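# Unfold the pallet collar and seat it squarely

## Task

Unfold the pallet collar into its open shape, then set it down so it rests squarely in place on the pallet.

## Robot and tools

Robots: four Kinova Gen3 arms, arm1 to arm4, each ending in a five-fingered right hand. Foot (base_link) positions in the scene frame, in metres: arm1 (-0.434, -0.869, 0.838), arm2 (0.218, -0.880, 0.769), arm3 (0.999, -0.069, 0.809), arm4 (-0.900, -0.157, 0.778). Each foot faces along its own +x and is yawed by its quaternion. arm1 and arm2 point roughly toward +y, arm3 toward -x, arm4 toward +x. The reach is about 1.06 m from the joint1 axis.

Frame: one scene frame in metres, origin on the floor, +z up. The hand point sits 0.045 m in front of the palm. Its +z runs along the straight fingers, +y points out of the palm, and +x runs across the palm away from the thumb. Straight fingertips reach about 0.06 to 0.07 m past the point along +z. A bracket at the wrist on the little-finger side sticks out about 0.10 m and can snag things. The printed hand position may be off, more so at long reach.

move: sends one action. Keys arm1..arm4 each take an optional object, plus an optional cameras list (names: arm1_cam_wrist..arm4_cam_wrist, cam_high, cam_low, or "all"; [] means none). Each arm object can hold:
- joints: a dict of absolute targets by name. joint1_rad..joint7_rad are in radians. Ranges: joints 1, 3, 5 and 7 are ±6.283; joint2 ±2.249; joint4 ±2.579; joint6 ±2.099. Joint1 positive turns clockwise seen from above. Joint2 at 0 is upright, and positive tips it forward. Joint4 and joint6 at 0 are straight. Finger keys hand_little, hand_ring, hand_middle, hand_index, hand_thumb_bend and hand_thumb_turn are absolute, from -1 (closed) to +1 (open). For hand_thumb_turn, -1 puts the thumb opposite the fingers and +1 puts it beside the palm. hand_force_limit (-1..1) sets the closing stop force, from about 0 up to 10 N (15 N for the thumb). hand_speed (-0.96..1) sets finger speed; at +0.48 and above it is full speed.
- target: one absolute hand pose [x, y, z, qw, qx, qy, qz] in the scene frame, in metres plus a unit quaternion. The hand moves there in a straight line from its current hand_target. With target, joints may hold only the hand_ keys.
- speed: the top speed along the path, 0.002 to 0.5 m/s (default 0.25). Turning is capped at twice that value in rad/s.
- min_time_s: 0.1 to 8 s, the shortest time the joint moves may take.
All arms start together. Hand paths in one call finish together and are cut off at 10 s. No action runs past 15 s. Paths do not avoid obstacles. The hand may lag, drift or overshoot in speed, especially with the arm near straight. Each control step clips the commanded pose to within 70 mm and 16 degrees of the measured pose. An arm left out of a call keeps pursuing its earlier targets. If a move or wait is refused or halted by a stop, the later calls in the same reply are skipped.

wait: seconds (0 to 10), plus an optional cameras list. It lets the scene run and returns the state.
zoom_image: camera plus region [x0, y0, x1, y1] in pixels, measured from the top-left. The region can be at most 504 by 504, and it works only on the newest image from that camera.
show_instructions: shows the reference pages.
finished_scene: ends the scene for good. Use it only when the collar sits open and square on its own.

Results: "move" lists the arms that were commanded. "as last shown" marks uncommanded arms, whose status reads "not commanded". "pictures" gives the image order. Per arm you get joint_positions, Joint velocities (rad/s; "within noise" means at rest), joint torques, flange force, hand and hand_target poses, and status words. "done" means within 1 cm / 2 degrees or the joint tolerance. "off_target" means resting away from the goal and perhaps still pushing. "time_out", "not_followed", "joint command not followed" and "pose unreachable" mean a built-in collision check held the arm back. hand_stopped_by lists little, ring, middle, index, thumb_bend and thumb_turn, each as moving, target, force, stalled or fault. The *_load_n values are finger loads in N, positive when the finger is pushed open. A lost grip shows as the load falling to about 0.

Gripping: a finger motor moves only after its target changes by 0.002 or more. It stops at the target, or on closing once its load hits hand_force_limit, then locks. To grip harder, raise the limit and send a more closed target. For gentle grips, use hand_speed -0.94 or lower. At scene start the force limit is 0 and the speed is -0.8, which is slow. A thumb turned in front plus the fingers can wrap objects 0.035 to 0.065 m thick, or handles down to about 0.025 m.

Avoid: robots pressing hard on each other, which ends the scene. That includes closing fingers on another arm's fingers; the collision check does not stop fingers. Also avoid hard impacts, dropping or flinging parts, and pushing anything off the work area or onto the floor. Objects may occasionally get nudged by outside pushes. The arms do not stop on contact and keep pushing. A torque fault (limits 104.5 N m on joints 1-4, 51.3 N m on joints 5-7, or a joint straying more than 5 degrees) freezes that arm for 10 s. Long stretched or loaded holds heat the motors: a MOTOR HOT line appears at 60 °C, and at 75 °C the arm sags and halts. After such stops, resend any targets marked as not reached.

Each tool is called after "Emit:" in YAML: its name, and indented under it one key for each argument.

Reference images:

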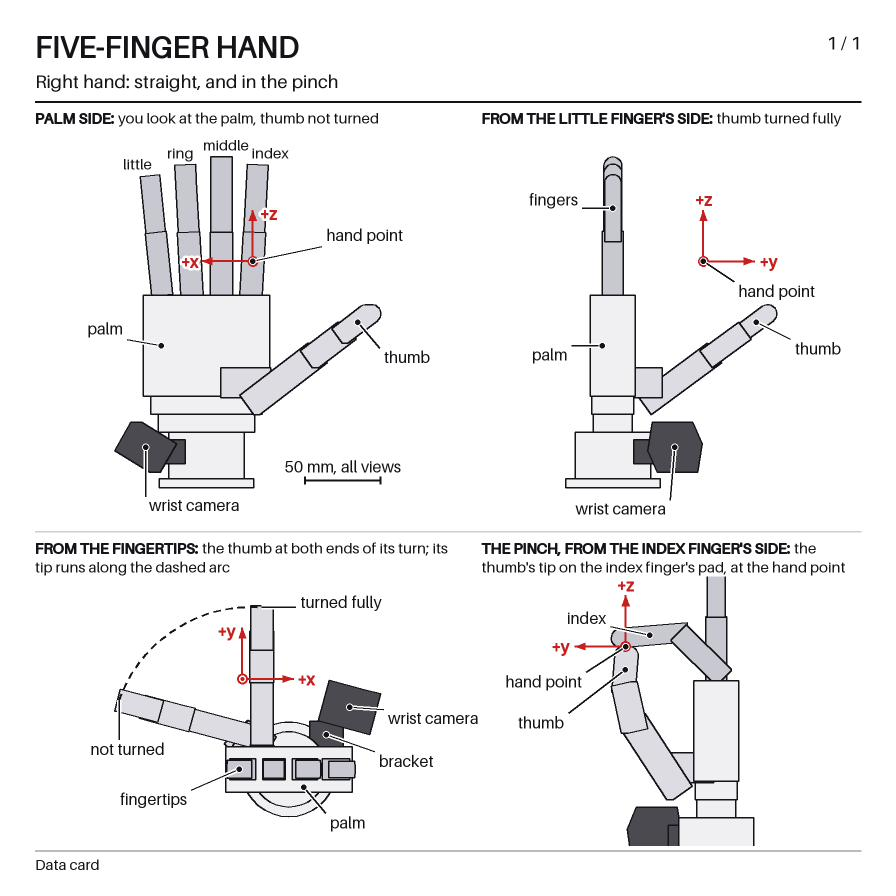

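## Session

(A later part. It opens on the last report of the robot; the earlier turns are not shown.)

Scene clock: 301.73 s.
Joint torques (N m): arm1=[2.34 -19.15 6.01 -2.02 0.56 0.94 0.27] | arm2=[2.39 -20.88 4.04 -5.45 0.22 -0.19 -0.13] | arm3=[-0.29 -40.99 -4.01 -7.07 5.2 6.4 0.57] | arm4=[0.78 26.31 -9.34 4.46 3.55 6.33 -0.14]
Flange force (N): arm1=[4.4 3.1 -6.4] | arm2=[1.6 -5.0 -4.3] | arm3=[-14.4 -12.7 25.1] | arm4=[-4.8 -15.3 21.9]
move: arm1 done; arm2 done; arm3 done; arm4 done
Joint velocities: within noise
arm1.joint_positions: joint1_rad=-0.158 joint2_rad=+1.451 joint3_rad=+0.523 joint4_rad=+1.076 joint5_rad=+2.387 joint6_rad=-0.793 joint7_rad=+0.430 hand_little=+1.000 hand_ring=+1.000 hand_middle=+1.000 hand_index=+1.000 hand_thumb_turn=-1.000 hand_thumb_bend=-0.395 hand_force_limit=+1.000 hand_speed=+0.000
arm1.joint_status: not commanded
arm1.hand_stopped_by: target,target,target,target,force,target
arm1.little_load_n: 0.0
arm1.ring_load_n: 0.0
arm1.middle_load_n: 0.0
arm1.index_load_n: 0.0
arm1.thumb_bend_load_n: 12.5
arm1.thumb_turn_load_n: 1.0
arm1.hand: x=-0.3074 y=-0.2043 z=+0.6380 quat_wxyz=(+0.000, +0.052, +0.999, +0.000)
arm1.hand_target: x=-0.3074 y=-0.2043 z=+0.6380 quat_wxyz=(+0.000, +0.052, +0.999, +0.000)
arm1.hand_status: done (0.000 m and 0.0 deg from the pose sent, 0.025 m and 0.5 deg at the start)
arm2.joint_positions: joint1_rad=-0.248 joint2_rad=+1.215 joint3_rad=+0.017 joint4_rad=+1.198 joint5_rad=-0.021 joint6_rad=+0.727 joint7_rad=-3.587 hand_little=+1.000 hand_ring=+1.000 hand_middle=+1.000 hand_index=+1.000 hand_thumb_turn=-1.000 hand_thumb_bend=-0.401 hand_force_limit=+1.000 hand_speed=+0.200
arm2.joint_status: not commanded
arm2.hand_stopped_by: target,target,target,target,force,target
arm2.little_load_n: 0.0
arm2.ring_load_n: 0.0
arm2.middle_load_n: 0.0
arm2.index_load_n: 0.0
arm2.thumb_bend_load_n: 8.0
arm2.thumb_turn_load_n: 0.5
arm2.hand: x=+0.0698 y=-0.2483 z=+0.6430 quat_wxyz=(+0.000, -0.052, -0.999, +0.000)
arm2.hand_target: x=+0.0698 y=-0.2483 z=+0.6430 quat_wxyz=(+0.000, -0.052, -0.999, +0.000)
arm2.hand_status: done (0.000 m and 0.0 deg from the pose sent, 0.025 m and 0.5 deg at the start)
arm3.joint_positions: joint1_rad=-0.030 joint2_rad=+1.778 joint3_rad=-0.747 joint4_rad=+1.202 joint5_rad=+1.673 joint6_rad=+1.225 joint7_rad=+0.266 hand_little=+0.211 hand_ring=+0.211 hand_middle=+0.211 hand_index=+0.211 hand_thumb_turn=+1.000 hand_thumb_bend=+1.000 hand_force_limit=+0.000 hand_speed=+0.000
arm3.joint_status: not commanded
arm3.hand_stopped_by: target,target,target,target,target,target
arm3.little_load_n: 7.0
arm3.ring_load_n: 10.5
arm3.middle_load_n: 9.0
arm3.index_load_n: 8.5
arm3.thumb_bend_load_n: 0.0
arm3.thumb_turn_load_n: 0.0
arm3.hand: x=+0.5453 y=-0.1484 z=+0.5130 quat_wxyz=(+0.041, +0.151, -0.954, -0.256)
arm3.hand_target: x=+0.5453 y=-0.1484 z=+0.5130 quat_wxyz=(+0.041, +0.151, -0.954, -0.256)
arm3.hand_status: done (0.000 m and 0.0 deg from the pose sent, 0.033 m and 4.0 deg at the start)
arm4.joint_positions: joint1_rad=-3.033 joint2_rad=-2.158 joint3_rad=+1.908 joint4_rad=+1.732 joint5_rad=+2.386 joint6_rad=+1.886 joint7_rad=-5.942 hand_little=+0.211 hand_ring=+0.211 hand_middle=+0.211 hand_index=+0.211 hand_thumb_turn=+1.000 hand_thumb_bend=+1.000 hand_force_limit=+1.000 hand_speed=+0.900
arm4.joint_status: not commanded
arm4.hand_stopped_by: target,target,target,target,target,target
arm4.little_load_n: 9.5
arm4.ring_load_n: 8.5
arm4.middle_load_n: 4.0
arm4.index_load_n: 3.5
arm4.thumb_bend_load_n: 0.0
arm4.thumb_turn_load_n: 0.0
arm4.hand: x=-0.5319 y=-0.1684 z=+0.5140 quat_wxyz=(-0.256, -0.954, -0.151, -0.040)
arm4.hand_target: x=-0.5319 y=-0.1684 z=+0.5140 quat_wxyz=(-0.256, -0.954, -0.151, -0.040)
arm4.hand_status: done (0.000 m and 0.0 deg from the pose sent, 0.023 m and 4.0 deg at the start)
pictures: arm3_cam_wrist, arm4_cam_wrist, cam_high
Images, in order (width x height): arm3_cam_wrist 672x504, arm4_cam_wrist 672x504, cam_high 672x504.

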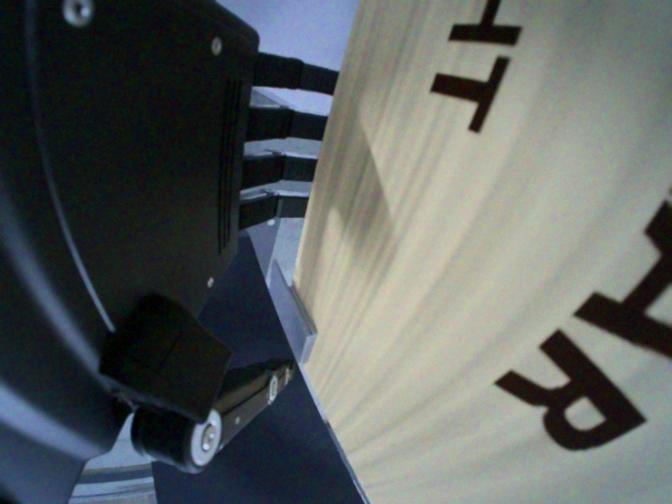

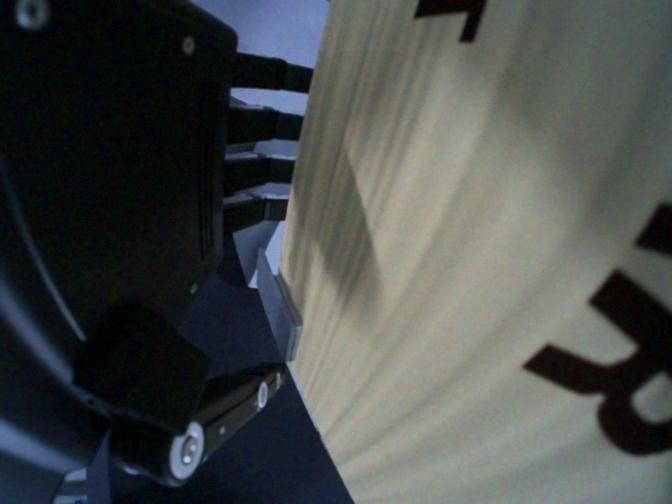

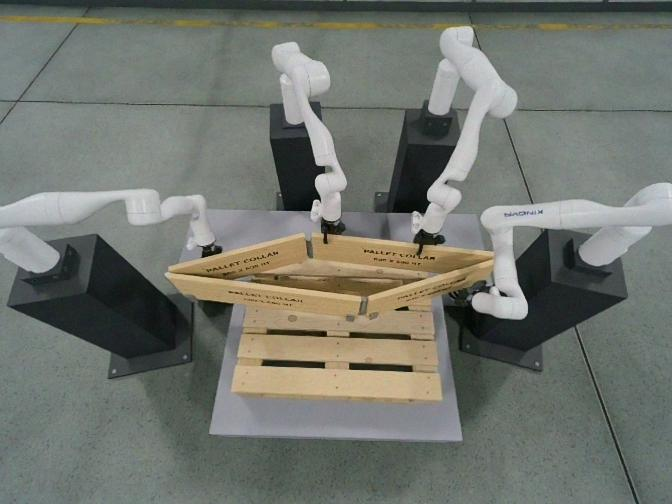

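Emit:
move:
  arm1: {"target": [-0.2786, -0.2104, 0.638, 0, 0.04536, 0.99897, 0], "speed": 0.04}
  arm2: {"target": [0.0993, -0.2492, 0.643, 0, 0.04536, 0.99897, 0], "speed": 0.04}
  arm3: {"target": [0.5586, -0.1063, 0.513, -0.05381, -0.20083, 0.94482, 0.25316], "speed": 0.04}
  arm4: {"target": [-0.5075, -0.1702, 0.514, 0.25316, 0.94482, 0.20083, 0.05381], "speed": 0.04}
  cameras: ["cam_high"]

Emit:
move:
  arm1: {"target": [-0.2496, -0.2167, 0.638, 0, 0.03839, 0.99926, 0], "speed": 0.04}
  arm2: {"target": [0.1287, -0.2501, 0.643, 0, 0.03839, 0.99926, 0], "speed": 0.04}
  arm3: {"target": [0.5675, -0.0662, 0.513, -0.06699, -0.25, 0.93301, 0.25], "speed": 0.04}
  arm4: {"target": [-0.4839, -0.1724, 0.514, 0.25, 0.93301, 0.25, 0.06699], "speed": 0.04}
  cameras: ["cam_high", "cam_low", "arm3_cam_wrist", "arm4_cam_wrist"]

Scene clock: 304.27 s.
Joint torques (N m): arm1=[2.72 -18.72 6.29 -2.62 0.49 1.67 0.28] | arm2=[4.22 -20.08 5.66 -5.47 0.79 -0.43 -0.11] | arm3=[-1.75 -42.46 -5.09 -7.44 5.93 7.05 0.84] | arm4=[1.08 27.92 -9.75 4.12 4.22 6.68 -0.13]
Flange force (N): arm1=[5.0 1.4 -8.6] | arm2=[4.6 -6.9 -5.8] | arm3=[-18.2 -14.5 26.9] | arm4=[-3.9 -17.2 23.0]
move: arm1 done; arm2 done; arm3 done; arm4 done
Joint velocities: within noise
arm1.joint_positions: joint1_rad=-0.108 joint2_rad=+1.447 joint3_rad=+0.515 joint4_rad=+1.085 joint5_rad=+2.394 joint6_rad=-0.785 joint7_rad=+0.493 hand_little=+1.000 hand_ring=+1.000 hand_middle=+1.000 hand_index=+1.000 hand_thumb_turn=-1.000 hand_thumb_bend=-0.395 hand_force_limit=+1.000 hand_speed=+0.000
arm1.joint_status: not commanded
arm1.hand_stopped_by: target,target,target,target,force,target
arm1.little_load_n: 0.0
arm1.ring_load_n: 0.0
arm1.middle_load_n: 0.0
arm1.index_load_n: 0.0
arm1.thumb_bend_load_n: 12.0
arm1.thumb_turn_load_n: 0.5
arm1.hand: x=-0.2786 y=-0.2104 z=+0.6380 quat_wxyz=(+0.000, +0.045, +0.999, +0.000)
arm1.hand_target: x=-0.2786 y=-0.2104 z=+0.6380 quat_wxyz=(+0.000, +0.045, +0.999, +0.000)
arm1.hand_status: done (0.000 m and 0.0 deg from the pose sent, 0.029 m and 0.8 deg at the start)
arm2.joint_positions: joint1_rad=-0.197 joint2_rad=+1.198 joint3_rad=+0.008 joint4_rad=+1.246 joint5_rad=-0.009 joint6_rad=+0.696 joint7_rad=-3.534 hand_little=+1.000 hand_ring=+1.000 hand_middle=+1.000 hand_index=+1.000 hand_thumb_turn=-1.000 hand_thumb_bend=-0.401 hand_force_limit=+1.000 hand_speed=+0.200
arm2.joint_status: not commanded
arm2.hand_stopped_by: target,target,target,target,force,target
arm2.little_load_n: 0.0
arm2.ring_load_n: 0.0
arm2.middle_load_n: 0.0
arm2.index_load_n: 0.0
arm2.thumb_bend_load_n: 7.0
arm2.thumb_turn_load_n: 0.0
arm2.hand: x=+0.0993 y=-0.2492 z=+0.6430 quat_wxyz=(+0.000, -0.045, -0.999, +0.000)
arm2.hand_target: x=+0.0993 y=-0.2492 z=+0.6430 quat_wxyz=(+0.000, -0.045, -0.999, +0.000)
arm2.hand_status: done (0.000 m and 0.0 deg from the pose sent, 0.029 m and 0.8 deg at the start)
arm3.joint_positions: joint1_rad=+0.044 joint2_rad=+1.748 joint3_rad=-0.676 joint4_rad=+1.412 joint5_rad=+1.805 joint6_rad=+1.173 joint7_rad=+0.177 hand_little=+0.211 hand_ring=+0.211 hand_middle=+0.211 hand_index=+0.211 hand_thumb_turn=+1.000 hand_thumb_bend=+1.000 hand_force_limit=+0.000 hand_speed=+0.000
arm3.joint_status: not commanded
arm3.hand_stopped_by: target,target,target,target,target,target
arm3.little_load_n: 7.0
arm3.ring_load_n: 10.5
arm3.middle_load_n: 9.5
arm3.index_load_n: 9.5
arm3.thumb_bend_load_n: 0.0
arm3.thumb_turn_load_n: 0.0
arm3.hand: x=+0.5586 y=-0.1063 z=+0.5130 quat_wxyz=(+0.054, +0.201, -0.945, -0.253)
arm3.hand_target: x=+0.5586 y=-0.1063 z=+0.5130 quat_wxyz=(+0.054, +0.201, -0.945, -0.253)
arm3.hand_status: done (0.000 m and 0.0 deg from the pose sent, 0.044 m and 6.0 deg at the start)
arm4.joint_positions: joint1_rad=-3.029 joint2_rad=-2.125 joint3_rad=+1.944 joint4_rad=+1.736 joint5_rad=+2.407 joint6_rad=+1.832 joint7_rad=-5.859 hand_little=+0.211 hand_ring=+0.211 hand_middle=+0.211 hand_index=+0.211 hand_thumb_turn=+1.000 hand_thumb_bend=+1.000 hand_force_limit=+1.000 hand_speed=+0.900
arm4.joint_status: not commanded
arm4.hand_stopped_by: target,target,target,target,target,target
arm4.little_load_n: 10.5
arm4.ring_load_n: 9.5
arm4.middle_load_n: 4.5
arm4.index_load_n: 3.5
arm4.thumb_bend_load_n: 0.0
arm4.thumb_turn_load_n: 0.0
arm4.hand: x=-0.5075 y=-0.1702 z=+0.5140 quat_wxyz=(-0.253, -0.945, -0.201, -0.054)
arm4.hand_target: x=-0.5075 y=-0.1702 z=+0.5140 quat_wxyz=(-0.253, -0.945, -0.201, -0.054)
arm4.hand_status: done (0.000 m and 0.0 deg from the pose sent, 0.024 m and 6.0 deg at the start)
Images, in order (width x height): cam_high 672x504.

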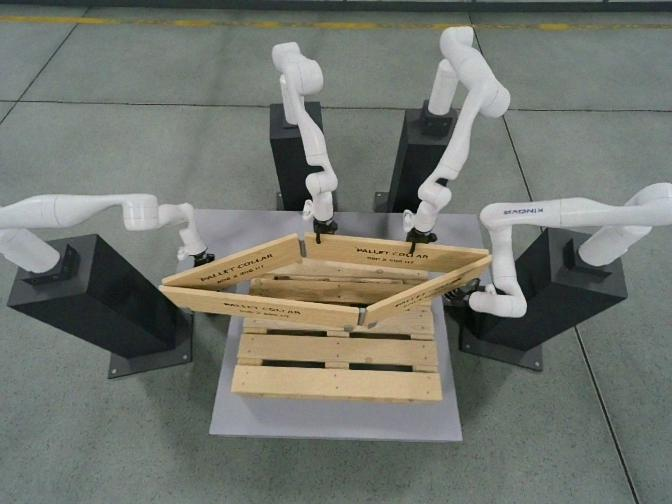

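Scene clock: 306.07 s.
Joint torques (N m): arm1=[3.42 -18.55 7.05 -2.85 0.63 2.14 0.24] | arm2=[5.32 -19.77 6.73 -6.71 1.23 -1.34 -0.01] | arm3=[-3.93 -44.21 -6.83 -8.15 6.98 7.75 1.14] | arm4=[1.35 29.5 -10.31 3.65 5.09 6.76 -0.12]
Flange force (N): arm1=[6.2 0.6 -9.5] | arm2=[6.0 -10.5 -8.2] | arm3=[-23.1 -15.8 28.8] | arm4=[-3.3 -18.8 23.4]
move: arm1 done; arm2 done; arm3 done; arm4 done
Joint velocities: within noise
arm1.joint_positions: joint1_rad=-0.055 joint2_rad=+1.444 joint3_rad=+0.508 joint4_rad=+1.086 joint5_rad=+2.402 joint6_rad=-0.782 joint7_rad=+0.552 hand_little=+1.000 hand_ring=+1.000 hand_middle=+1.000 hand_index=+1.000 hand_thumb_turn=-1.000 hand_thumb_bend=-0.395 hand_force_limit=+1.000 hand_speed=+0.000
arm1.joint_status: not commanded
arm1.hand_stopped_by: target,target,target,target,force,target
arm1.little_load_n: 0.0
arm1.ring_load_n: 0.0
arm1.middle_load_n: 0.0
arm1.index_load_n: 0.0
arm1.thumb_bend_load_n: 12.0
arm1.thumb_turn_load_n: 0.0
arm1.hand: x=-0.2496 y=-0.2167 z=+0.6380 quat_wxyz=(+0.000, +0.038, +0.999, +0.000)
arm1.hand_target: x=-0.2496 y=-0.2167 z=+0.6380 quat_wxyz=(+0.000, +0.038, +0.999, +0.000)
arm1.hand_status: done (0.000 m and 0.0 deg from the pose sent, 0.030 m and 0.8 deg at the start)
arm2.joint_positions: joint1_rad=-0.144 joint2_rad=+1.184 joint3_rad=-0.001 joint4_rad=+1.286 joint5_rad=+0.004 joint6_rad=+0.670 joint7_rad=-3.480 hand_little=+1.000 hand_ring=+1.000 hand_middle=+1.000 hand_index=+1.000 hand_thumb_turn=-1.000 hand_thumb_bend=-0.401 hand_force_limit=+1.000 hand_speed=+0.200
arm2.joint_status: not commanded
arm2.hand_stopped_by: target,target,target,target,force,target
arm2.little_load_n: 0.0
arm2.ring_load_n: 0.0
arm2.middle_load_n: 0.0
arm2.index_load_n: 0.0
arm2.thumb_bend_load_n: 7.0
arm2.thumb_turn_load_n: 0.0
arm2.hand: x=+0.1287 y=-0.2500 z=+0.6430 quat_wxyz=(+0.000, -0.038, -0.999, +0.000)
arm2.hand_target: x=+0.1287 y=-0.2501 z=+0.6430 quat_wxyz=(+0.000, -0.038, -0.999, +0.000)
arm2.hand_status: done (0.000 m and 0.0 deg from the pose sent, 0.029 m and 0.8 deg at the start)
arm3.joint_positions: joint1_rad=+0.109 joint2_rad=+1.731 joint3_rad=-0.603 joint4_rad=+1.576 joint5_rad=+1.954 joint6_rad=+1.137 joint7_rad=+0.107 hand_little=+0.211 hand_ring=+0.211 hand_middle=+0.211 hand_index=+0.211 hand_thumb_turn=+1.000 hand_thumb_bend=+1.000 hand_force_limit=+0.000 hand_speed=+0.000
arm3.joint_status: not commanded
arm3.hand_stopped_by: target,target,target,target,target,target
arm3.little_load_n: 7.5
arm3.ring_load_n: 11.0
arm3.middle_load_n: 10.5
arm3.index_load_n: 10.0
arm3.thumb_bend_load_n: 0.0
arm3.thumb_turn_load_n: 0.0
arm3.hand: x=+0.5675 y=-0.0662 z=+0.5130 quat_wxyz=(+0.067, +0.250, -0.933, -0.250)
arm3.hand_target: x=+0.5675 y=-0.0662 z=+0.5130 quat_wxyz=(+0.067, +0.250, -0.933, -0.250)
arm3.hand_status: done (0.000 m and 0.0 deg from the pose sent, 0.041 m and 6.0 deg at the start)
arm4.joint_positions: joint1_rad=-3.018 joint2_rad=-2.093 joint3_rad=+1.983 joint4_rad=+1.744 joint5_rad=+2.431 joint6_rad=+1.774 joint7_rad=-5.776 hand_little=+0.211 hand_ring=+0.211 hand_middle=+0.211 hand_index=+0.211 hand_thumb_turn=+1.000 hand_thumb_bend=+1.000 hand_force_limit=+1.000 hand_speed=+0.900
arm4.joint_status: not commanded
arm4.hand_stopped_by: target,target,target,target,target,target
arm4.little_load_n: 11.5
arm4.ring_load_n: 10.0
arm4.middle_load_n: 4.5
arm4.index_load_n: 3.0
arm4.thumb_bend_load_n: 0.0
arm4.thumb_turn_load_n: 0.5
arm4.hand: x=-0.4839 y=-0.1724 z=+0.5140 quat_wxyz=(-0.250, -0.933, -0.250, -0.067)
arm4.hand_target: x=-0.4839 y=-0.1724 z=+0.5140 quat_wxyz=(-0.250, -0.933, -0.250, -0.067)
arm4.hand_status: done (0.000 m and 0.0 deg from the pose sent, 0.024 m and 6.0 deg at the start)
pictures: arm3_cam_wrist, arm4_cam_wrist, cam_high, cam_low
Images, in order (width x height): arm3_cam_wrist 672x504, arm4_cam_wrist 672x504, cam_high 672x504, cam_low 672x504.

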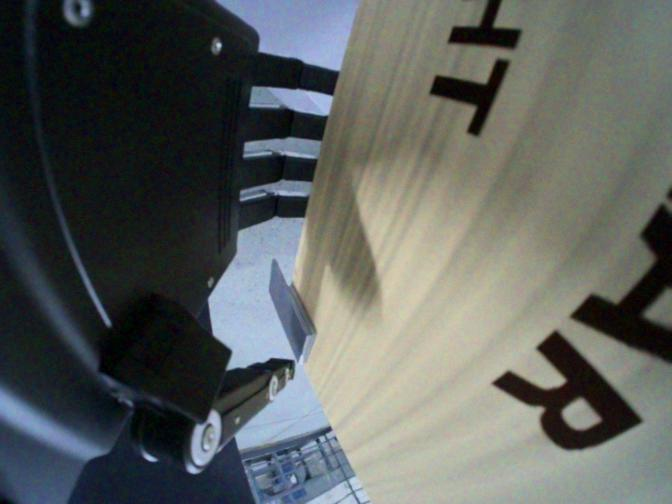

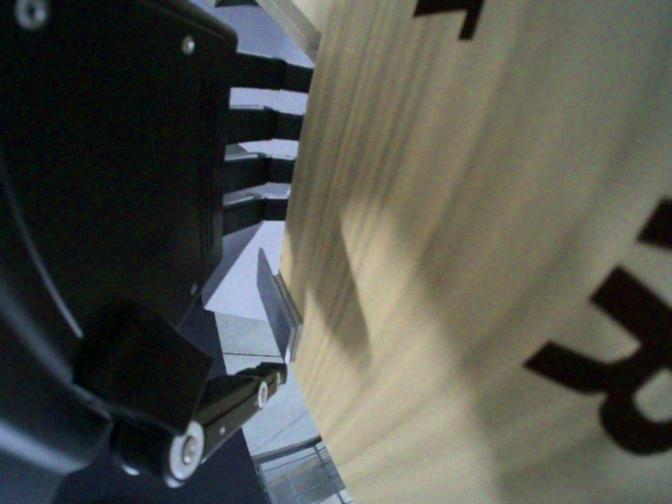

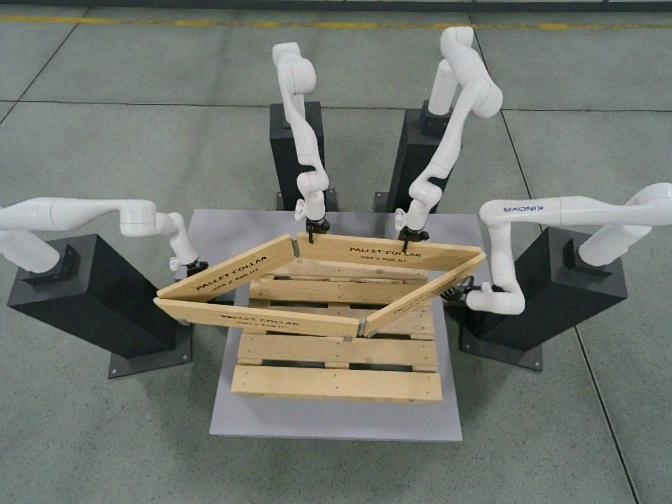

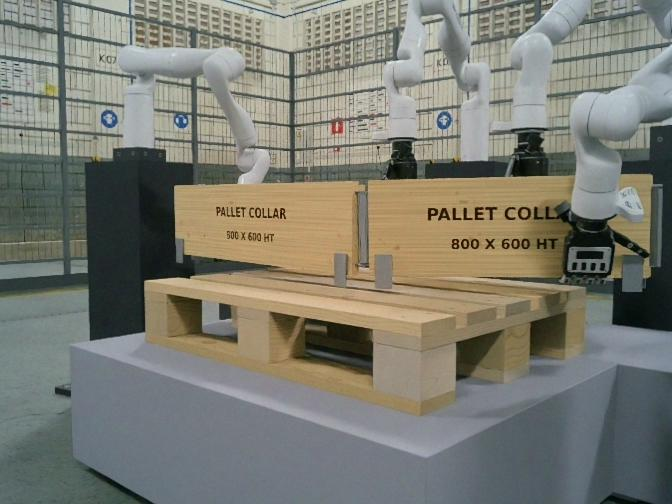

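Emit:
move:
  arm1: {"target": [-0.2158, -0.2245, 0.638, 0, 0.02967, 0.99956, 0], "speed": 0.04}
  arm2: {"target": [0.1631, -0.2513, 0.643, 0, 0.02967, 0.99956, 0], "speed": 0.04}
  arm3: {"target": [0.5705, -0.0147, 0.515, -0.08426, -0.31448, 0.9133, 0.24472], "speed": 0.04}
  arm4: {"target": [-0.4596, -0.174, 0.516, 0.24472, 0.9133, 0.31448, 0.08426], "speed": 0.04}
  cameras: ["cam_high"]

Emit:
move:
  arm1: {"target": [-0.1868, -0.2322, 0.638, 0, 0.02094, 0.99978, 0], "speed": 0.04}
  arm2: {"target": [0.1925, -0.2524, 0.643, 0, 0.02094, 0.99978, 0], "speed": 0.04}
  arm3: {"target": [0.5593, 0.0301, 0.515, -0.10113, -0.37742, 0.88914, 0.23825], "speed": 0.04}
  arm4: {"target": [-0.4404, -0.1787, 0.516, 0.23825, 0.88914, 0.37742, 0.10113], "speed": 0.04}
  cameras: ["cam_high", "cam_low", "arm3_cam_wrist", "arm4_cam_wrist"]

Scene clock: 309.40 s.
Joint torques (N m): arm1=[1.94 -17.9 5.35 -4.44 0 2.8 0.37] | arm2=[3.96 -20.4 5.5 -6.03 0.78 -0.77 -0.06] | arm3=[-4.77 -36.92 -7.13 -3.09 4.23 7.32 1.07] | arm4=[1.8 27.99 -9.56 4.44 3.94 7.26 -0.11]
Flange force (N): arm1=[4.8 -3.0 -13.9] | arm2=[5.1 -7.1 -5.5] | arm3=[-15.7 -13.5 29.8] | arm4=[3.4 -18.0 26.4]
move: arm1 done; arm2 done; arm3 done; arm4 done
Joint velocities: within noise
arm1.joint_positions: joint1_rad=+0.007 joint2_rad=+1.444 joint3_rad=+0.502 joint4_rad=+1.079 joint5_rad=+2.414 joint6_rad=-0.782 joint7_rad=+0.620 hand_little=+1.000 hand_ring=+1.000 hand_middle=+1.000 hand_index=+1.000 hand_thumb_turn=-1.000 hand_thumb_bend=-0.395 hand_force_limit=+1.000 hand_speed=+0.000
arm1.joint_status: not commanded
arm1.hand_stopped_by: target,target,target,target,force,target
arm1.little_load_n: 0.0
arm1.ring_load_n: 0.0
arm1.middle_load_n: 0.0
arm1.index_load_n: 0.0
arm1.thumb_bend_load_n: 13.0
arm1.thumb_turn_load_n: 0.0
arm1.hand: x=-0.2158 y=-0.2245 z=+0.6380 quat_wxyz=(+0.000, +0.030, +1.000, +0.000)
arm1.hand_target: x=-0.2158 y=-0.2245 z=+0.6380 quat_wxyz=(+0.000, +0.030, +1.000, +0.000)
arm1.hand_status: done (0.000 m and 0.0 deg from the pose sent, 0.035 m and 1.0 deg at the start)
arm2.joint_positions: joint1_rad=-0.079 joint2_rad=+1.172 joint3_rad=-0.011 joint4_rad=+1.324 joint5_rad=+0.021 joint6_rad=+0.645 joint7_rad=-3.416 hand_little=+1.000 hand_ring=+1.000 hand_middle=+1.000 hand_index=+1.000 hand_thumb_turn=-1.000 hand_thumb_bend=-0.401 hand_force_limit=+1.000 hand_speed=+0.200
arm2.joint_status: not commanded
arm2.hand_stopped_by: target,target,target,target,force,target
arm2.little_load_n: 0.0
arm2.ring_load_n: 0.0
arm2.middle_load_n: 0.0
arm2.index_load_n: 0.0
arm2.thumb_bend_load_n: 8.0
arm2.thumb_turn_load_n: 0.0
arm2.hand: x=+0.1631 y=-0.2513 z=+0.6430 quat_wxyz=(+0.000, -0.030, -1.000, +0.000)
arm2.hand_target: x=+0.1631 y=-0.2513 z=+0.6430 quat_wxyz=(+0.000, -0.030, -1.000, +0.000)
arm2.hand_status: done (0.000 m and 0.0 deg from the pose sent, 0.034 m and 1.0 deg at the start)
arm3.joint_positions: joint1_rad=+0.203 joint2_rad=+1.716 joint3_rad=-0.501 joint4_rad=+1.740 joint5_rad=+2.172 joint6_rad=+1.109 joint7_rad=+0.052 hand_little=+0.211 hand_ring=+0.211 hand_middle=+0.211 hand_index=+0.211 hand_thumb_turn=+1.000 hand_thumb_bend=+1.000 hand_force_limit=+0.000 hand_speed=+0.000
arm3.joint_status: not commanded
arm3.hand_stopped_by: target,target,target,target,target,target
arm3.little_load_n: 8.5
arm3.ring_load_n: 11.5
arm3.middle_load_n: 9.5
arm3.index_load_n: 8.5
arm3.thumb_bend_load_n: 0.0
arm3.thumb_turn_load_n: 0.0
arm3.hand: x=+0.5704 y=-0.0147 z=+0.5150 quat_wxyz=(+0.084, +0.314, -0.913, -0.245)
arm3.hand_target: x=+0.5705 y=-0.0147 z=+0.5150 quat_wxyz=(+0.084, +0.314, -0.913, -0.245)
arm3.hand_status: done (0.000 m and 0.0 deg from the pose sent, 0.052 m and 8.0 deg at the start)
arm4.joint_positions: joint1_rad=-2.997 joint2_rad=-2.053 joint3_rad=+2.037 joint4_rad=+1.775 joint5_rad=+2.466 joint6_rad=+1.705 joint7_rad=-5.681 hand_little=+0.211 hand_ring=+0.211 hand_middle=+0.211 hand_index=+0.211 hand_thumb_turn=+1.000 hand_thumb_bend=+1.000 hand_force_limit=+1.000 hand_speed=+0.900
arm4.joint_status: not commanded
arm4.hand_stopped_by: target,target,target,target,target,target
arm4.little_load_n: 12.0
arm4.ring_load_n: 11.0
arm4.middle_load_n: 5.0
arm4.index_load_n: 4.0
arm4.thumb_bend_load_n: 0.0
arm4.thumb_turn_load_n: 0.0
arm4.hand: x=-0.4596 y=-0.1740 z=+0.5160 quat_wxyz=(-0.245, -0.913, -0.314, -0.084)
arm4.hand_target: x=-0.4596 y=-0.1740 z=+0.5160 quat_wxyz=(-0.245, -0.913, -0.314, -0.084)
arm4.hand_status: done (0.000 m and 0.0 deg from the pose sent, 0.024 m and 8.0 deg at the start)
Images, in order (width x height): cam_high 672x504.

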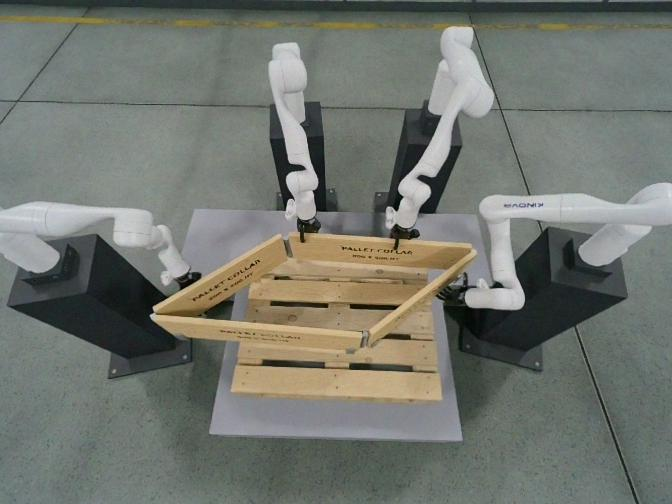

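Scene clock: 311.63 s.
Joint torques (N m): arm1=[1.36 -18.89 5.1 -6.02 -0.39 3.54 0.39] | arm2=[5.56 -20.35 7.05 -7.92 1.39 -1.93 0.01] | arm3=[-7.57 -40.71 -10.07 -5.43 6.41 8.1 1.2] | arm4=[2.79 30.26 -10.22 3.34 5.18 7.42 -0.16]
Flange force (N): arm1=[5.1 -6.0 -14.8] | arm2=[7.8 -12.1 -8.2] | arm3=[-23.5 -17.3 30.7] | arm4=[4.0 -20.5 25.9]
move: arm1 done; arm2 done; arm3 done; arm4 done
Joint velocities: within noise
arm1.joint_positions: joint1_rad=+0.061 joint2_rad=+1.445 joint3_rad=+0.497 joint4_rad=+1.070 joint5_rad=+2.425 joint6_rad=-0.785 joint7_rad=+0.679 hand_little=+1.000 hand_ring=+1.000 hand_middle=+1.000 hand_index=+1.000 hand_thumb_turn=-1.000 hand_thumb_bend=-0.395 hand_force_limit=+1.000 hand_speed=+0.000
arm1.joint_status: not commanded
arm1.hand_stopped_by: target,target,target,target,force,target
arm1.little_load_n: -0.5
arm1.ring_load_n: 0.0
arm1.middle_load_n: 0.0
arm1.index_load_n: 0.0
arm1.thumb_bend_load_n: 13.0
arm1.thumb_turn_load_n: 0.0
arm1.hand: x=-0.1868 y=-0.2322 z=+0.6380 quat_wxyz=(+0.000, +0.021, +1.000, +0.000)
arm1.hand_target: x=-0.1868 y=-0.2322 z=+0.6380 quat_wxyz=(+0.000, +0.021, +1.000, +0.000)
arm1.hand_status: done (0.000 m and 0.0 deg from the pose sent, 0.030 m and 1.0 deg at the start)
arm2.joint_positions: joint1_rad=-0.022 joint2_rad=+1.163 joint3_rad=-0.021 joint4_rad=+1.349 joint5_rad=+0.037 joint6_rad=+0.628 joint7_rad=-3.358 hand_little=+1.000 hand_ring=+1.000 hand_middle=+1.000 hand_index=+1.000 hand_thumb_turn=-1.000 hand_thumb_bend=-0.401 hand_force_limit=+1.000 hand_speed=+0.200
arm2.joint_status: not commanded
arm2.hand_stopped_by: target,target,target,target,force,target
arm2.little_load_n: 0.0
arm2.ring_load_n: 0.0
arm2.middle_load_n: 0.0
arm2.index_load_n: 0.0
arm2.thumb_bend_load_n: 8.0
arm2.thumb_turn_load_n: 0.0
arm2.hand: x=+0.1925 y=-0.2524 z=+0.6430 quat_wxyz=(+0.000, -0.021, -1.000, +0.000)
arm2.hand_target: x=+0.1925 y=-0.2524 z=+0.6430 quat_wxyz=(+0.000, -0.021, -1.000, +0.000)
arm2.hand_status: done (0.000 m and 0.0 deg from the pose sent, 0.029 m and 1.0 deg at the start)
arm3.joint_positions: joint1_rad=+0.300 joint2_rad=+1.704 joint3_rad=-0.397 joint4_rad=+1.824 joint5_rad=+2.385 joint6_rad=+1.071 joint7_rad=+0.057 hand_little=+0.211 hand_ring=+0.211 hand_middle=+0.211 hand_index=+0.211 hand_thumb_turn=+1.000 hand_thumb_bend=+1.000 hand_force_limit=+0.000 hand_speed=+0.000
arm3.joint_status: not commanded
arm3.hand_stopped_by: target,target,target,target,target,target
arm3.little_load_n: 8.5
arm3.ring_load_n: 11.5
arm3.middle_load_n: 10.0
arm3.index_load_n: 9.5
arm3.thumb_bend_load_n: -0.5
arm3.thumb_turn_load_n: 0.0
arm3.hand: x=+0.5593 y=+0.0301 z=+0.5150 quat_wxyz=(+0.101, +0.377, -0.889, -0.238)
arm3.hand_target: x=+0.5593 y=+0.0301 z=+0.5150 quat_wxyz=(+0.101, +0.377, -0.889, -0.238)
arm3.hand_status: done (0.000 m and 0.0 deg from the pose sent, 0.046 m and 8.0 deg at the start)
arm4.joint_positions: joint1_rad=-2.960 joint2_rad=-2.016 joint3_rad=+2.104 joint4_rad=+1.815 joint5_rad=+2.513 joint6_rad=+1.625 joint7_rad=-5.594 hand_little=+0.211 hand_ring=+0.211 hand_middle=+0.211 hand_index=+0.211 hand_thumb_turn=+1.000 hand_thumb_bend=+1.000 hand_force_limit=+1.000 hand_speed=+0.900
arm4.joint_status: not commanded
arm4.hand_stopped_by: target,target,target,target,target,target
arm4.little_load_n: 13.0
arm4.ring_load_n: 11.5
arm4.middle_load_n: 5.0
arm4.index_load_n: 3.5
arm4.thumb_bend_load_n: 0.0
arm4.thumb_turn_load_n: 0.0
arm4.hand: x=-0.4404 y=-0.1787 z=+0.5160 quat_wxyz=(-0.238, -0.889, -0.377, -0.101)
arm4.hand_target: x=-0.4404 y=-0.1787 z=+0.5160 quat_wxyz=(-0.238, -0.889, -0.377, -0.101)
arm4.hand_status: done (0.000 m and 0.0 deg from the pose sent, 0.020 m and 8.0 deg at the start)
pictures: arm3_cam_wrist, arm4_cam_wrist, cam_high, cam_low
Images, in order (width x height): arm3_cam_wrist 672x504, arm4_cam_wrist 672x504, cam_high 672x504, cam_low 672x504.

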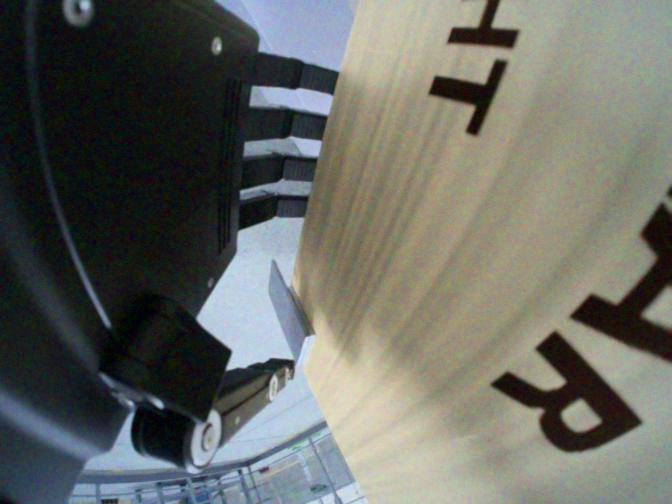

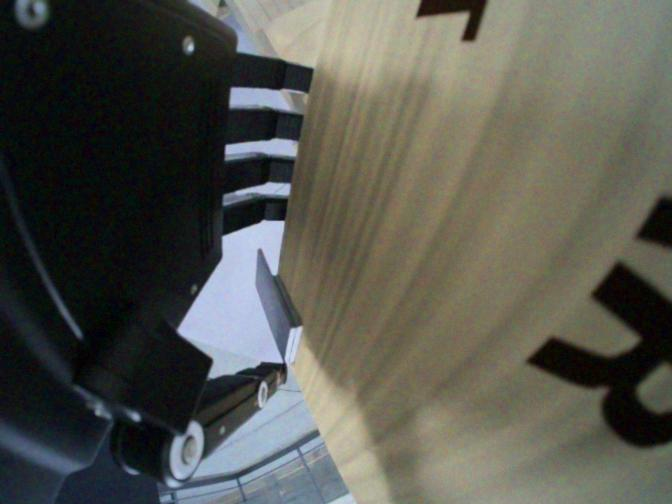

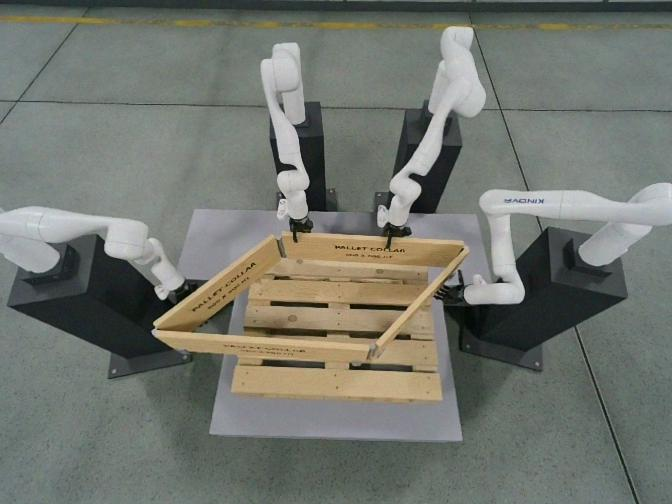

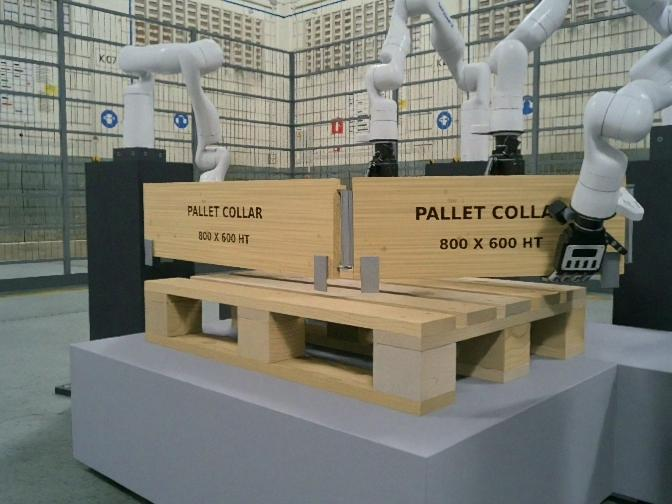

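Emit:
zoom_image:
  camera: "cam_low"
  region: [280, 230, 420, 320]

Emit:
zoom_image:
  camera: "cam_high"
  region: [320, 310, 420, 390]

Scaled by 3.600 from the camera's image (finer frame: 960x720).

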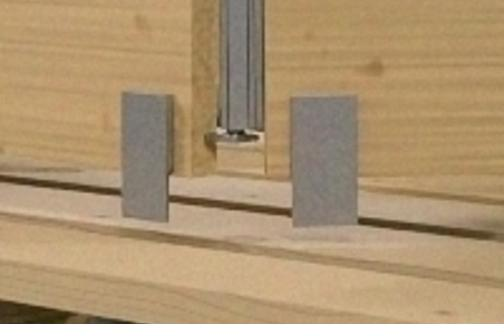

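Scaled by 5.040 from the camera's image (finer frame: 960x720).

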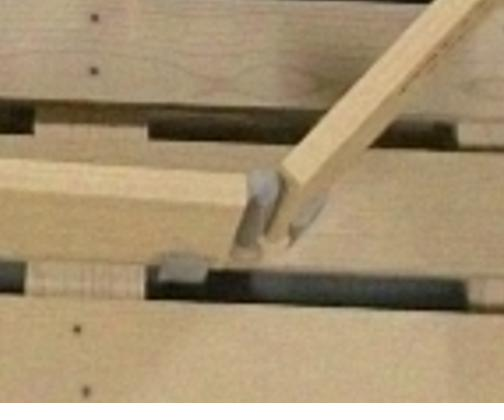

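Emit:
move:
  arm1: {"target": [-0.1868, -0.2322, 0.648, 0, 0.02094, 0.99978, 0], "speed": 0.02}
  arm2: {"target": [0.1925, -0.2524, 0.652, 0, 0.02094, 0.99978, 0], "speed": 0.02}
  arm3: {"target": [0.5605, 0.0315, 0.522, -0.10113, -0.37742, 0.88914, 0.23825], "speed": 0.02}
  arm4: {"target": [-0.4425, -0.1772, 0.523, 0.23825, 0.88914, 0.37742, 0.10113], "speed": 0.02}
  cameras: ["cam_high", "cam_low"]

Emit:
zoom_image:
  camera: "cam_low"
  region: [280, 230, 420, 320]

Scene clock: 313.27 s.
Joint torques (N m): arm1=[1.97 -24.26 6.92 -2.38 0.6 0.13 0.05] | arm2=[3.85 -19.36 5.33 -6 0.72 -0.92 -0.08] | arm3=[-2.07 -29.08 -4.29 1.52 0.42 6.1 0.26] | arm4=[-1.38 18.61 -8.8 7.06 1.59 2.79 -0.25]
Flange force (N): arm1=[1.3 7.7 4.4] | arm2=[5.3 -7.3 -7.3] | arm3=[-6.1 -10.3 27.7] | arm4=[2.6 -3.8 20.2]
move: arm1 done; arm2 done; arm3 done; arm4 done
Joint velocities: within noise
arm1.joint_positions: joint1_rad=+0.058 joint2_rad=+1.425 joint3_rad=+0.500 joint4_rad=+1.084 joint5_rad=+2.429 joint6_rad=-0.793 joint7_rad=+0.680 hand_little=+1.000 hand_ring=+1.000 hand_middle=+1.000 hand_index=+1.000 hand_thumb_turn=-1.000 hand_thumb_bend=-0.395 hand_force_limit=+1.000 hand_speed=+0.000
arm1.joint_status: not commanded
arm1.hand_stopped_by: target,target,target,target,force,target
arm1.little_load_n: 0.0
arm1.ring_load_n: 0.5
arm1.middle_load_n: 0.0
arm1.index_load_n: 0.0
arm1.thumb_bend_load_n: 13.0
arm1.thumb_turn_load_n: 0.5
arm1.hand: x=-0.1868 y=-0.2322 z=+0.6480 quat_wxyz=(+0.000, +0.021, +1.000, +0.000)
arm1.hand_target: x=-0.1868 y=-0.2322 z=+0.6480 quat_wxyz=(+0.000, +0.021, +1.000, +0.000)
arm1.hand_status: done (0.000 m and 0.0 deg from the pose sent, 0.010 m and 0.0 deg at the start)
arm2.joint_positions: joint1_rad=-0.022 joint2_rad=+1.146 joint3_rad=-0.022 joint4_rad=+1.355 joint5_rad=+0.037 joint6_rad=+0.640 joint7_rad=-3.358 hand_little=+1.000 hand_ring=+1.000 hand_middle=+1.000 hand_index=+1.000 hand_thumb_turn=-1.000 hand_thumb_bend=-0.401 hand_force_limit=+1.000 hand_speed=+0.200
arm2.joint_status: not commanded
arm2.hand_stopped_by: target,target,target,target,force,target
arm2.little_load_n: 0.0
arm2.ring_load_n: 0.0
arm2.middle_load_n: 0.0
arm2.index_load_n: 0.0
arm2.thumb_bend_load_n: 7.5
arm2.thumb_turn_load_n: 0.0
arm2.hand: x=+0.1925 y=-0.2524 z=+0.6520 quat_wxyz=(+0.000, -0.021, -1.000, +0.000)
arm2.hand_target: x=+0.1925 y=-0.2524 z=+0.6520 quat_wxyz=(+0.000, -0.021, -1.000, +0.000)
arm2.hand_status: done (0.000 m and 0.0 deg from the pose sent, 0.009 m and 0.0 deg at the start)
arm3.joint_positions: joint1_rad=+0.304 joint2_rad=+1.689 joint3_rad=-0.399 joint4_rad=+1.845 joint5_rad=+2.385 joint6_rad=+1.077 joint7_rad=+0.053 hand_little=+0.211 hand_ring=+0.211 hand_middle=+0.211 hand_index=+0.211 hand_thumb_turn=+1.000 hand_thumb_bend=+1.000 hand_force_limit=+0.000 hand_speed=+0.000
arm3.joint_status: not commanded
arm3.hand_stopped_by: target,target,target,target,target,target
arm3.little_load_n: 7.0
arm3.ring_load_n: 10.5
arm3.middle_load_n: 9.0
arm3.index_load_n: 9.0
arm3.thumb_bend_load_n: 0.0
arm3.thumb_turn_load_n: 0.0
arm3.hand: x=+0.5604 y=+0.0315 z=+0.5221 quat_wxyz=(+0.101, +0.377, -0.889, -0.238)
arm3.hand_target: x=+0.5605 y=+0.0315 z=+0.5220 quat_wxyz=(+0.101, +0.377, -0.889, -0.238)
arm3.hand_status: done (0.000 m and 0.0 deg from the pose sent, 0.007 m and 0.0 deg at the start)
arm4.joint_positions: joint1_rad=-2.962 joint2_rad=-2.009 joint3_rad=+2.096 joint4_rad=+1.835 joint5_rad=+2.503 joint6_rad=+1.643 joint7_rad=-5.599 hand_little=+0.211 hand_ring=+0.211 hand_middle=+0.211 hand_index=+0.210 hand_thumb_turn=+1.000 hand_thumb_bend=+1.000 hand_force_limit=+1.000 hand_speed=+0.900
arm4.joint_status: not commanded
arm4.hand_stopped_by: target,target,target,target,target,target
arm4.little_load_n: 11.5
arm4.ring_load_n: 9.0
arm4.middle_load_n: 2.0
arm4.index_load_n: 0.5
arm4.thumb_bend_load_n: 0.0
arm4.thumb_turn_load_n: 0.0
arm4.hand: x=-0.4424 y=-0.1772 z=+0.5230 quat_wxyz=(-0.238, -0.889, -0.377, -0.101)
arm4.hand_target: x=-0.4425 y=-0.1772 z=+0.5230 quat_wxyz=(-0.238, -0.889, -0.377, -0.101)
arm4.hand_status: done (0.000 m and 0.0 deg from the pose sent, 0.007 m and 0.0 deg at the start)
Images, in order (width x height): cam_high 672x504, cam_low 672x504.

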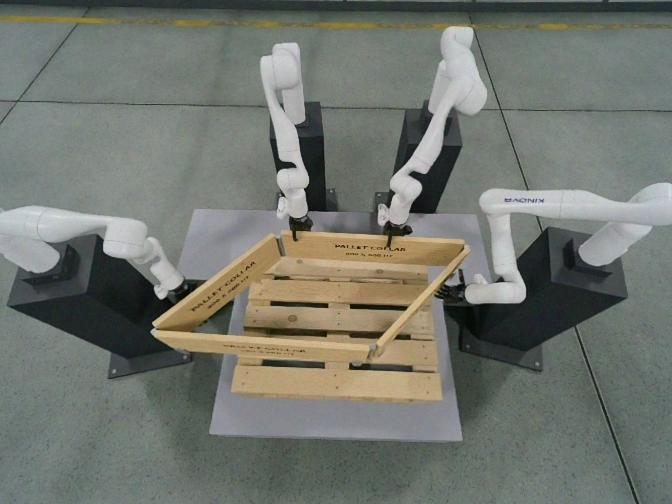

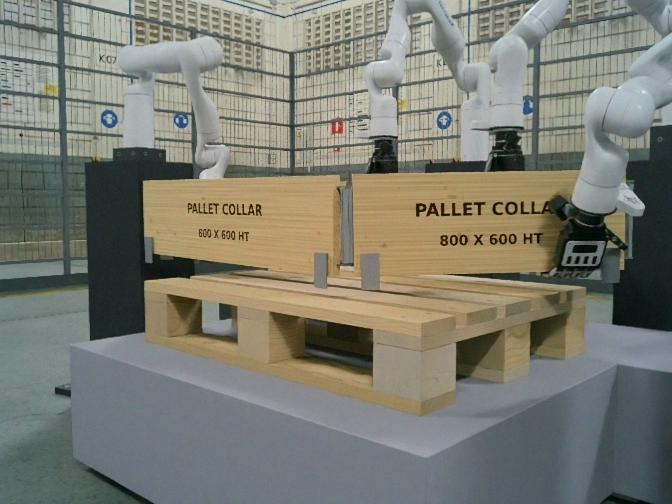

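Scaled by 3.600 from the camera's image (finer frame: 960x720).

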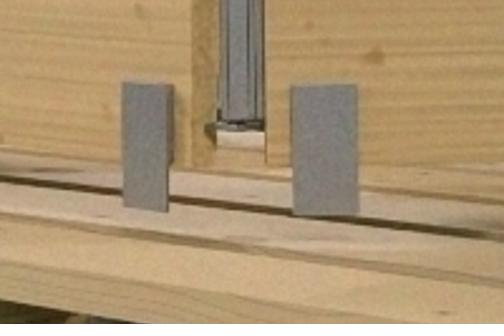

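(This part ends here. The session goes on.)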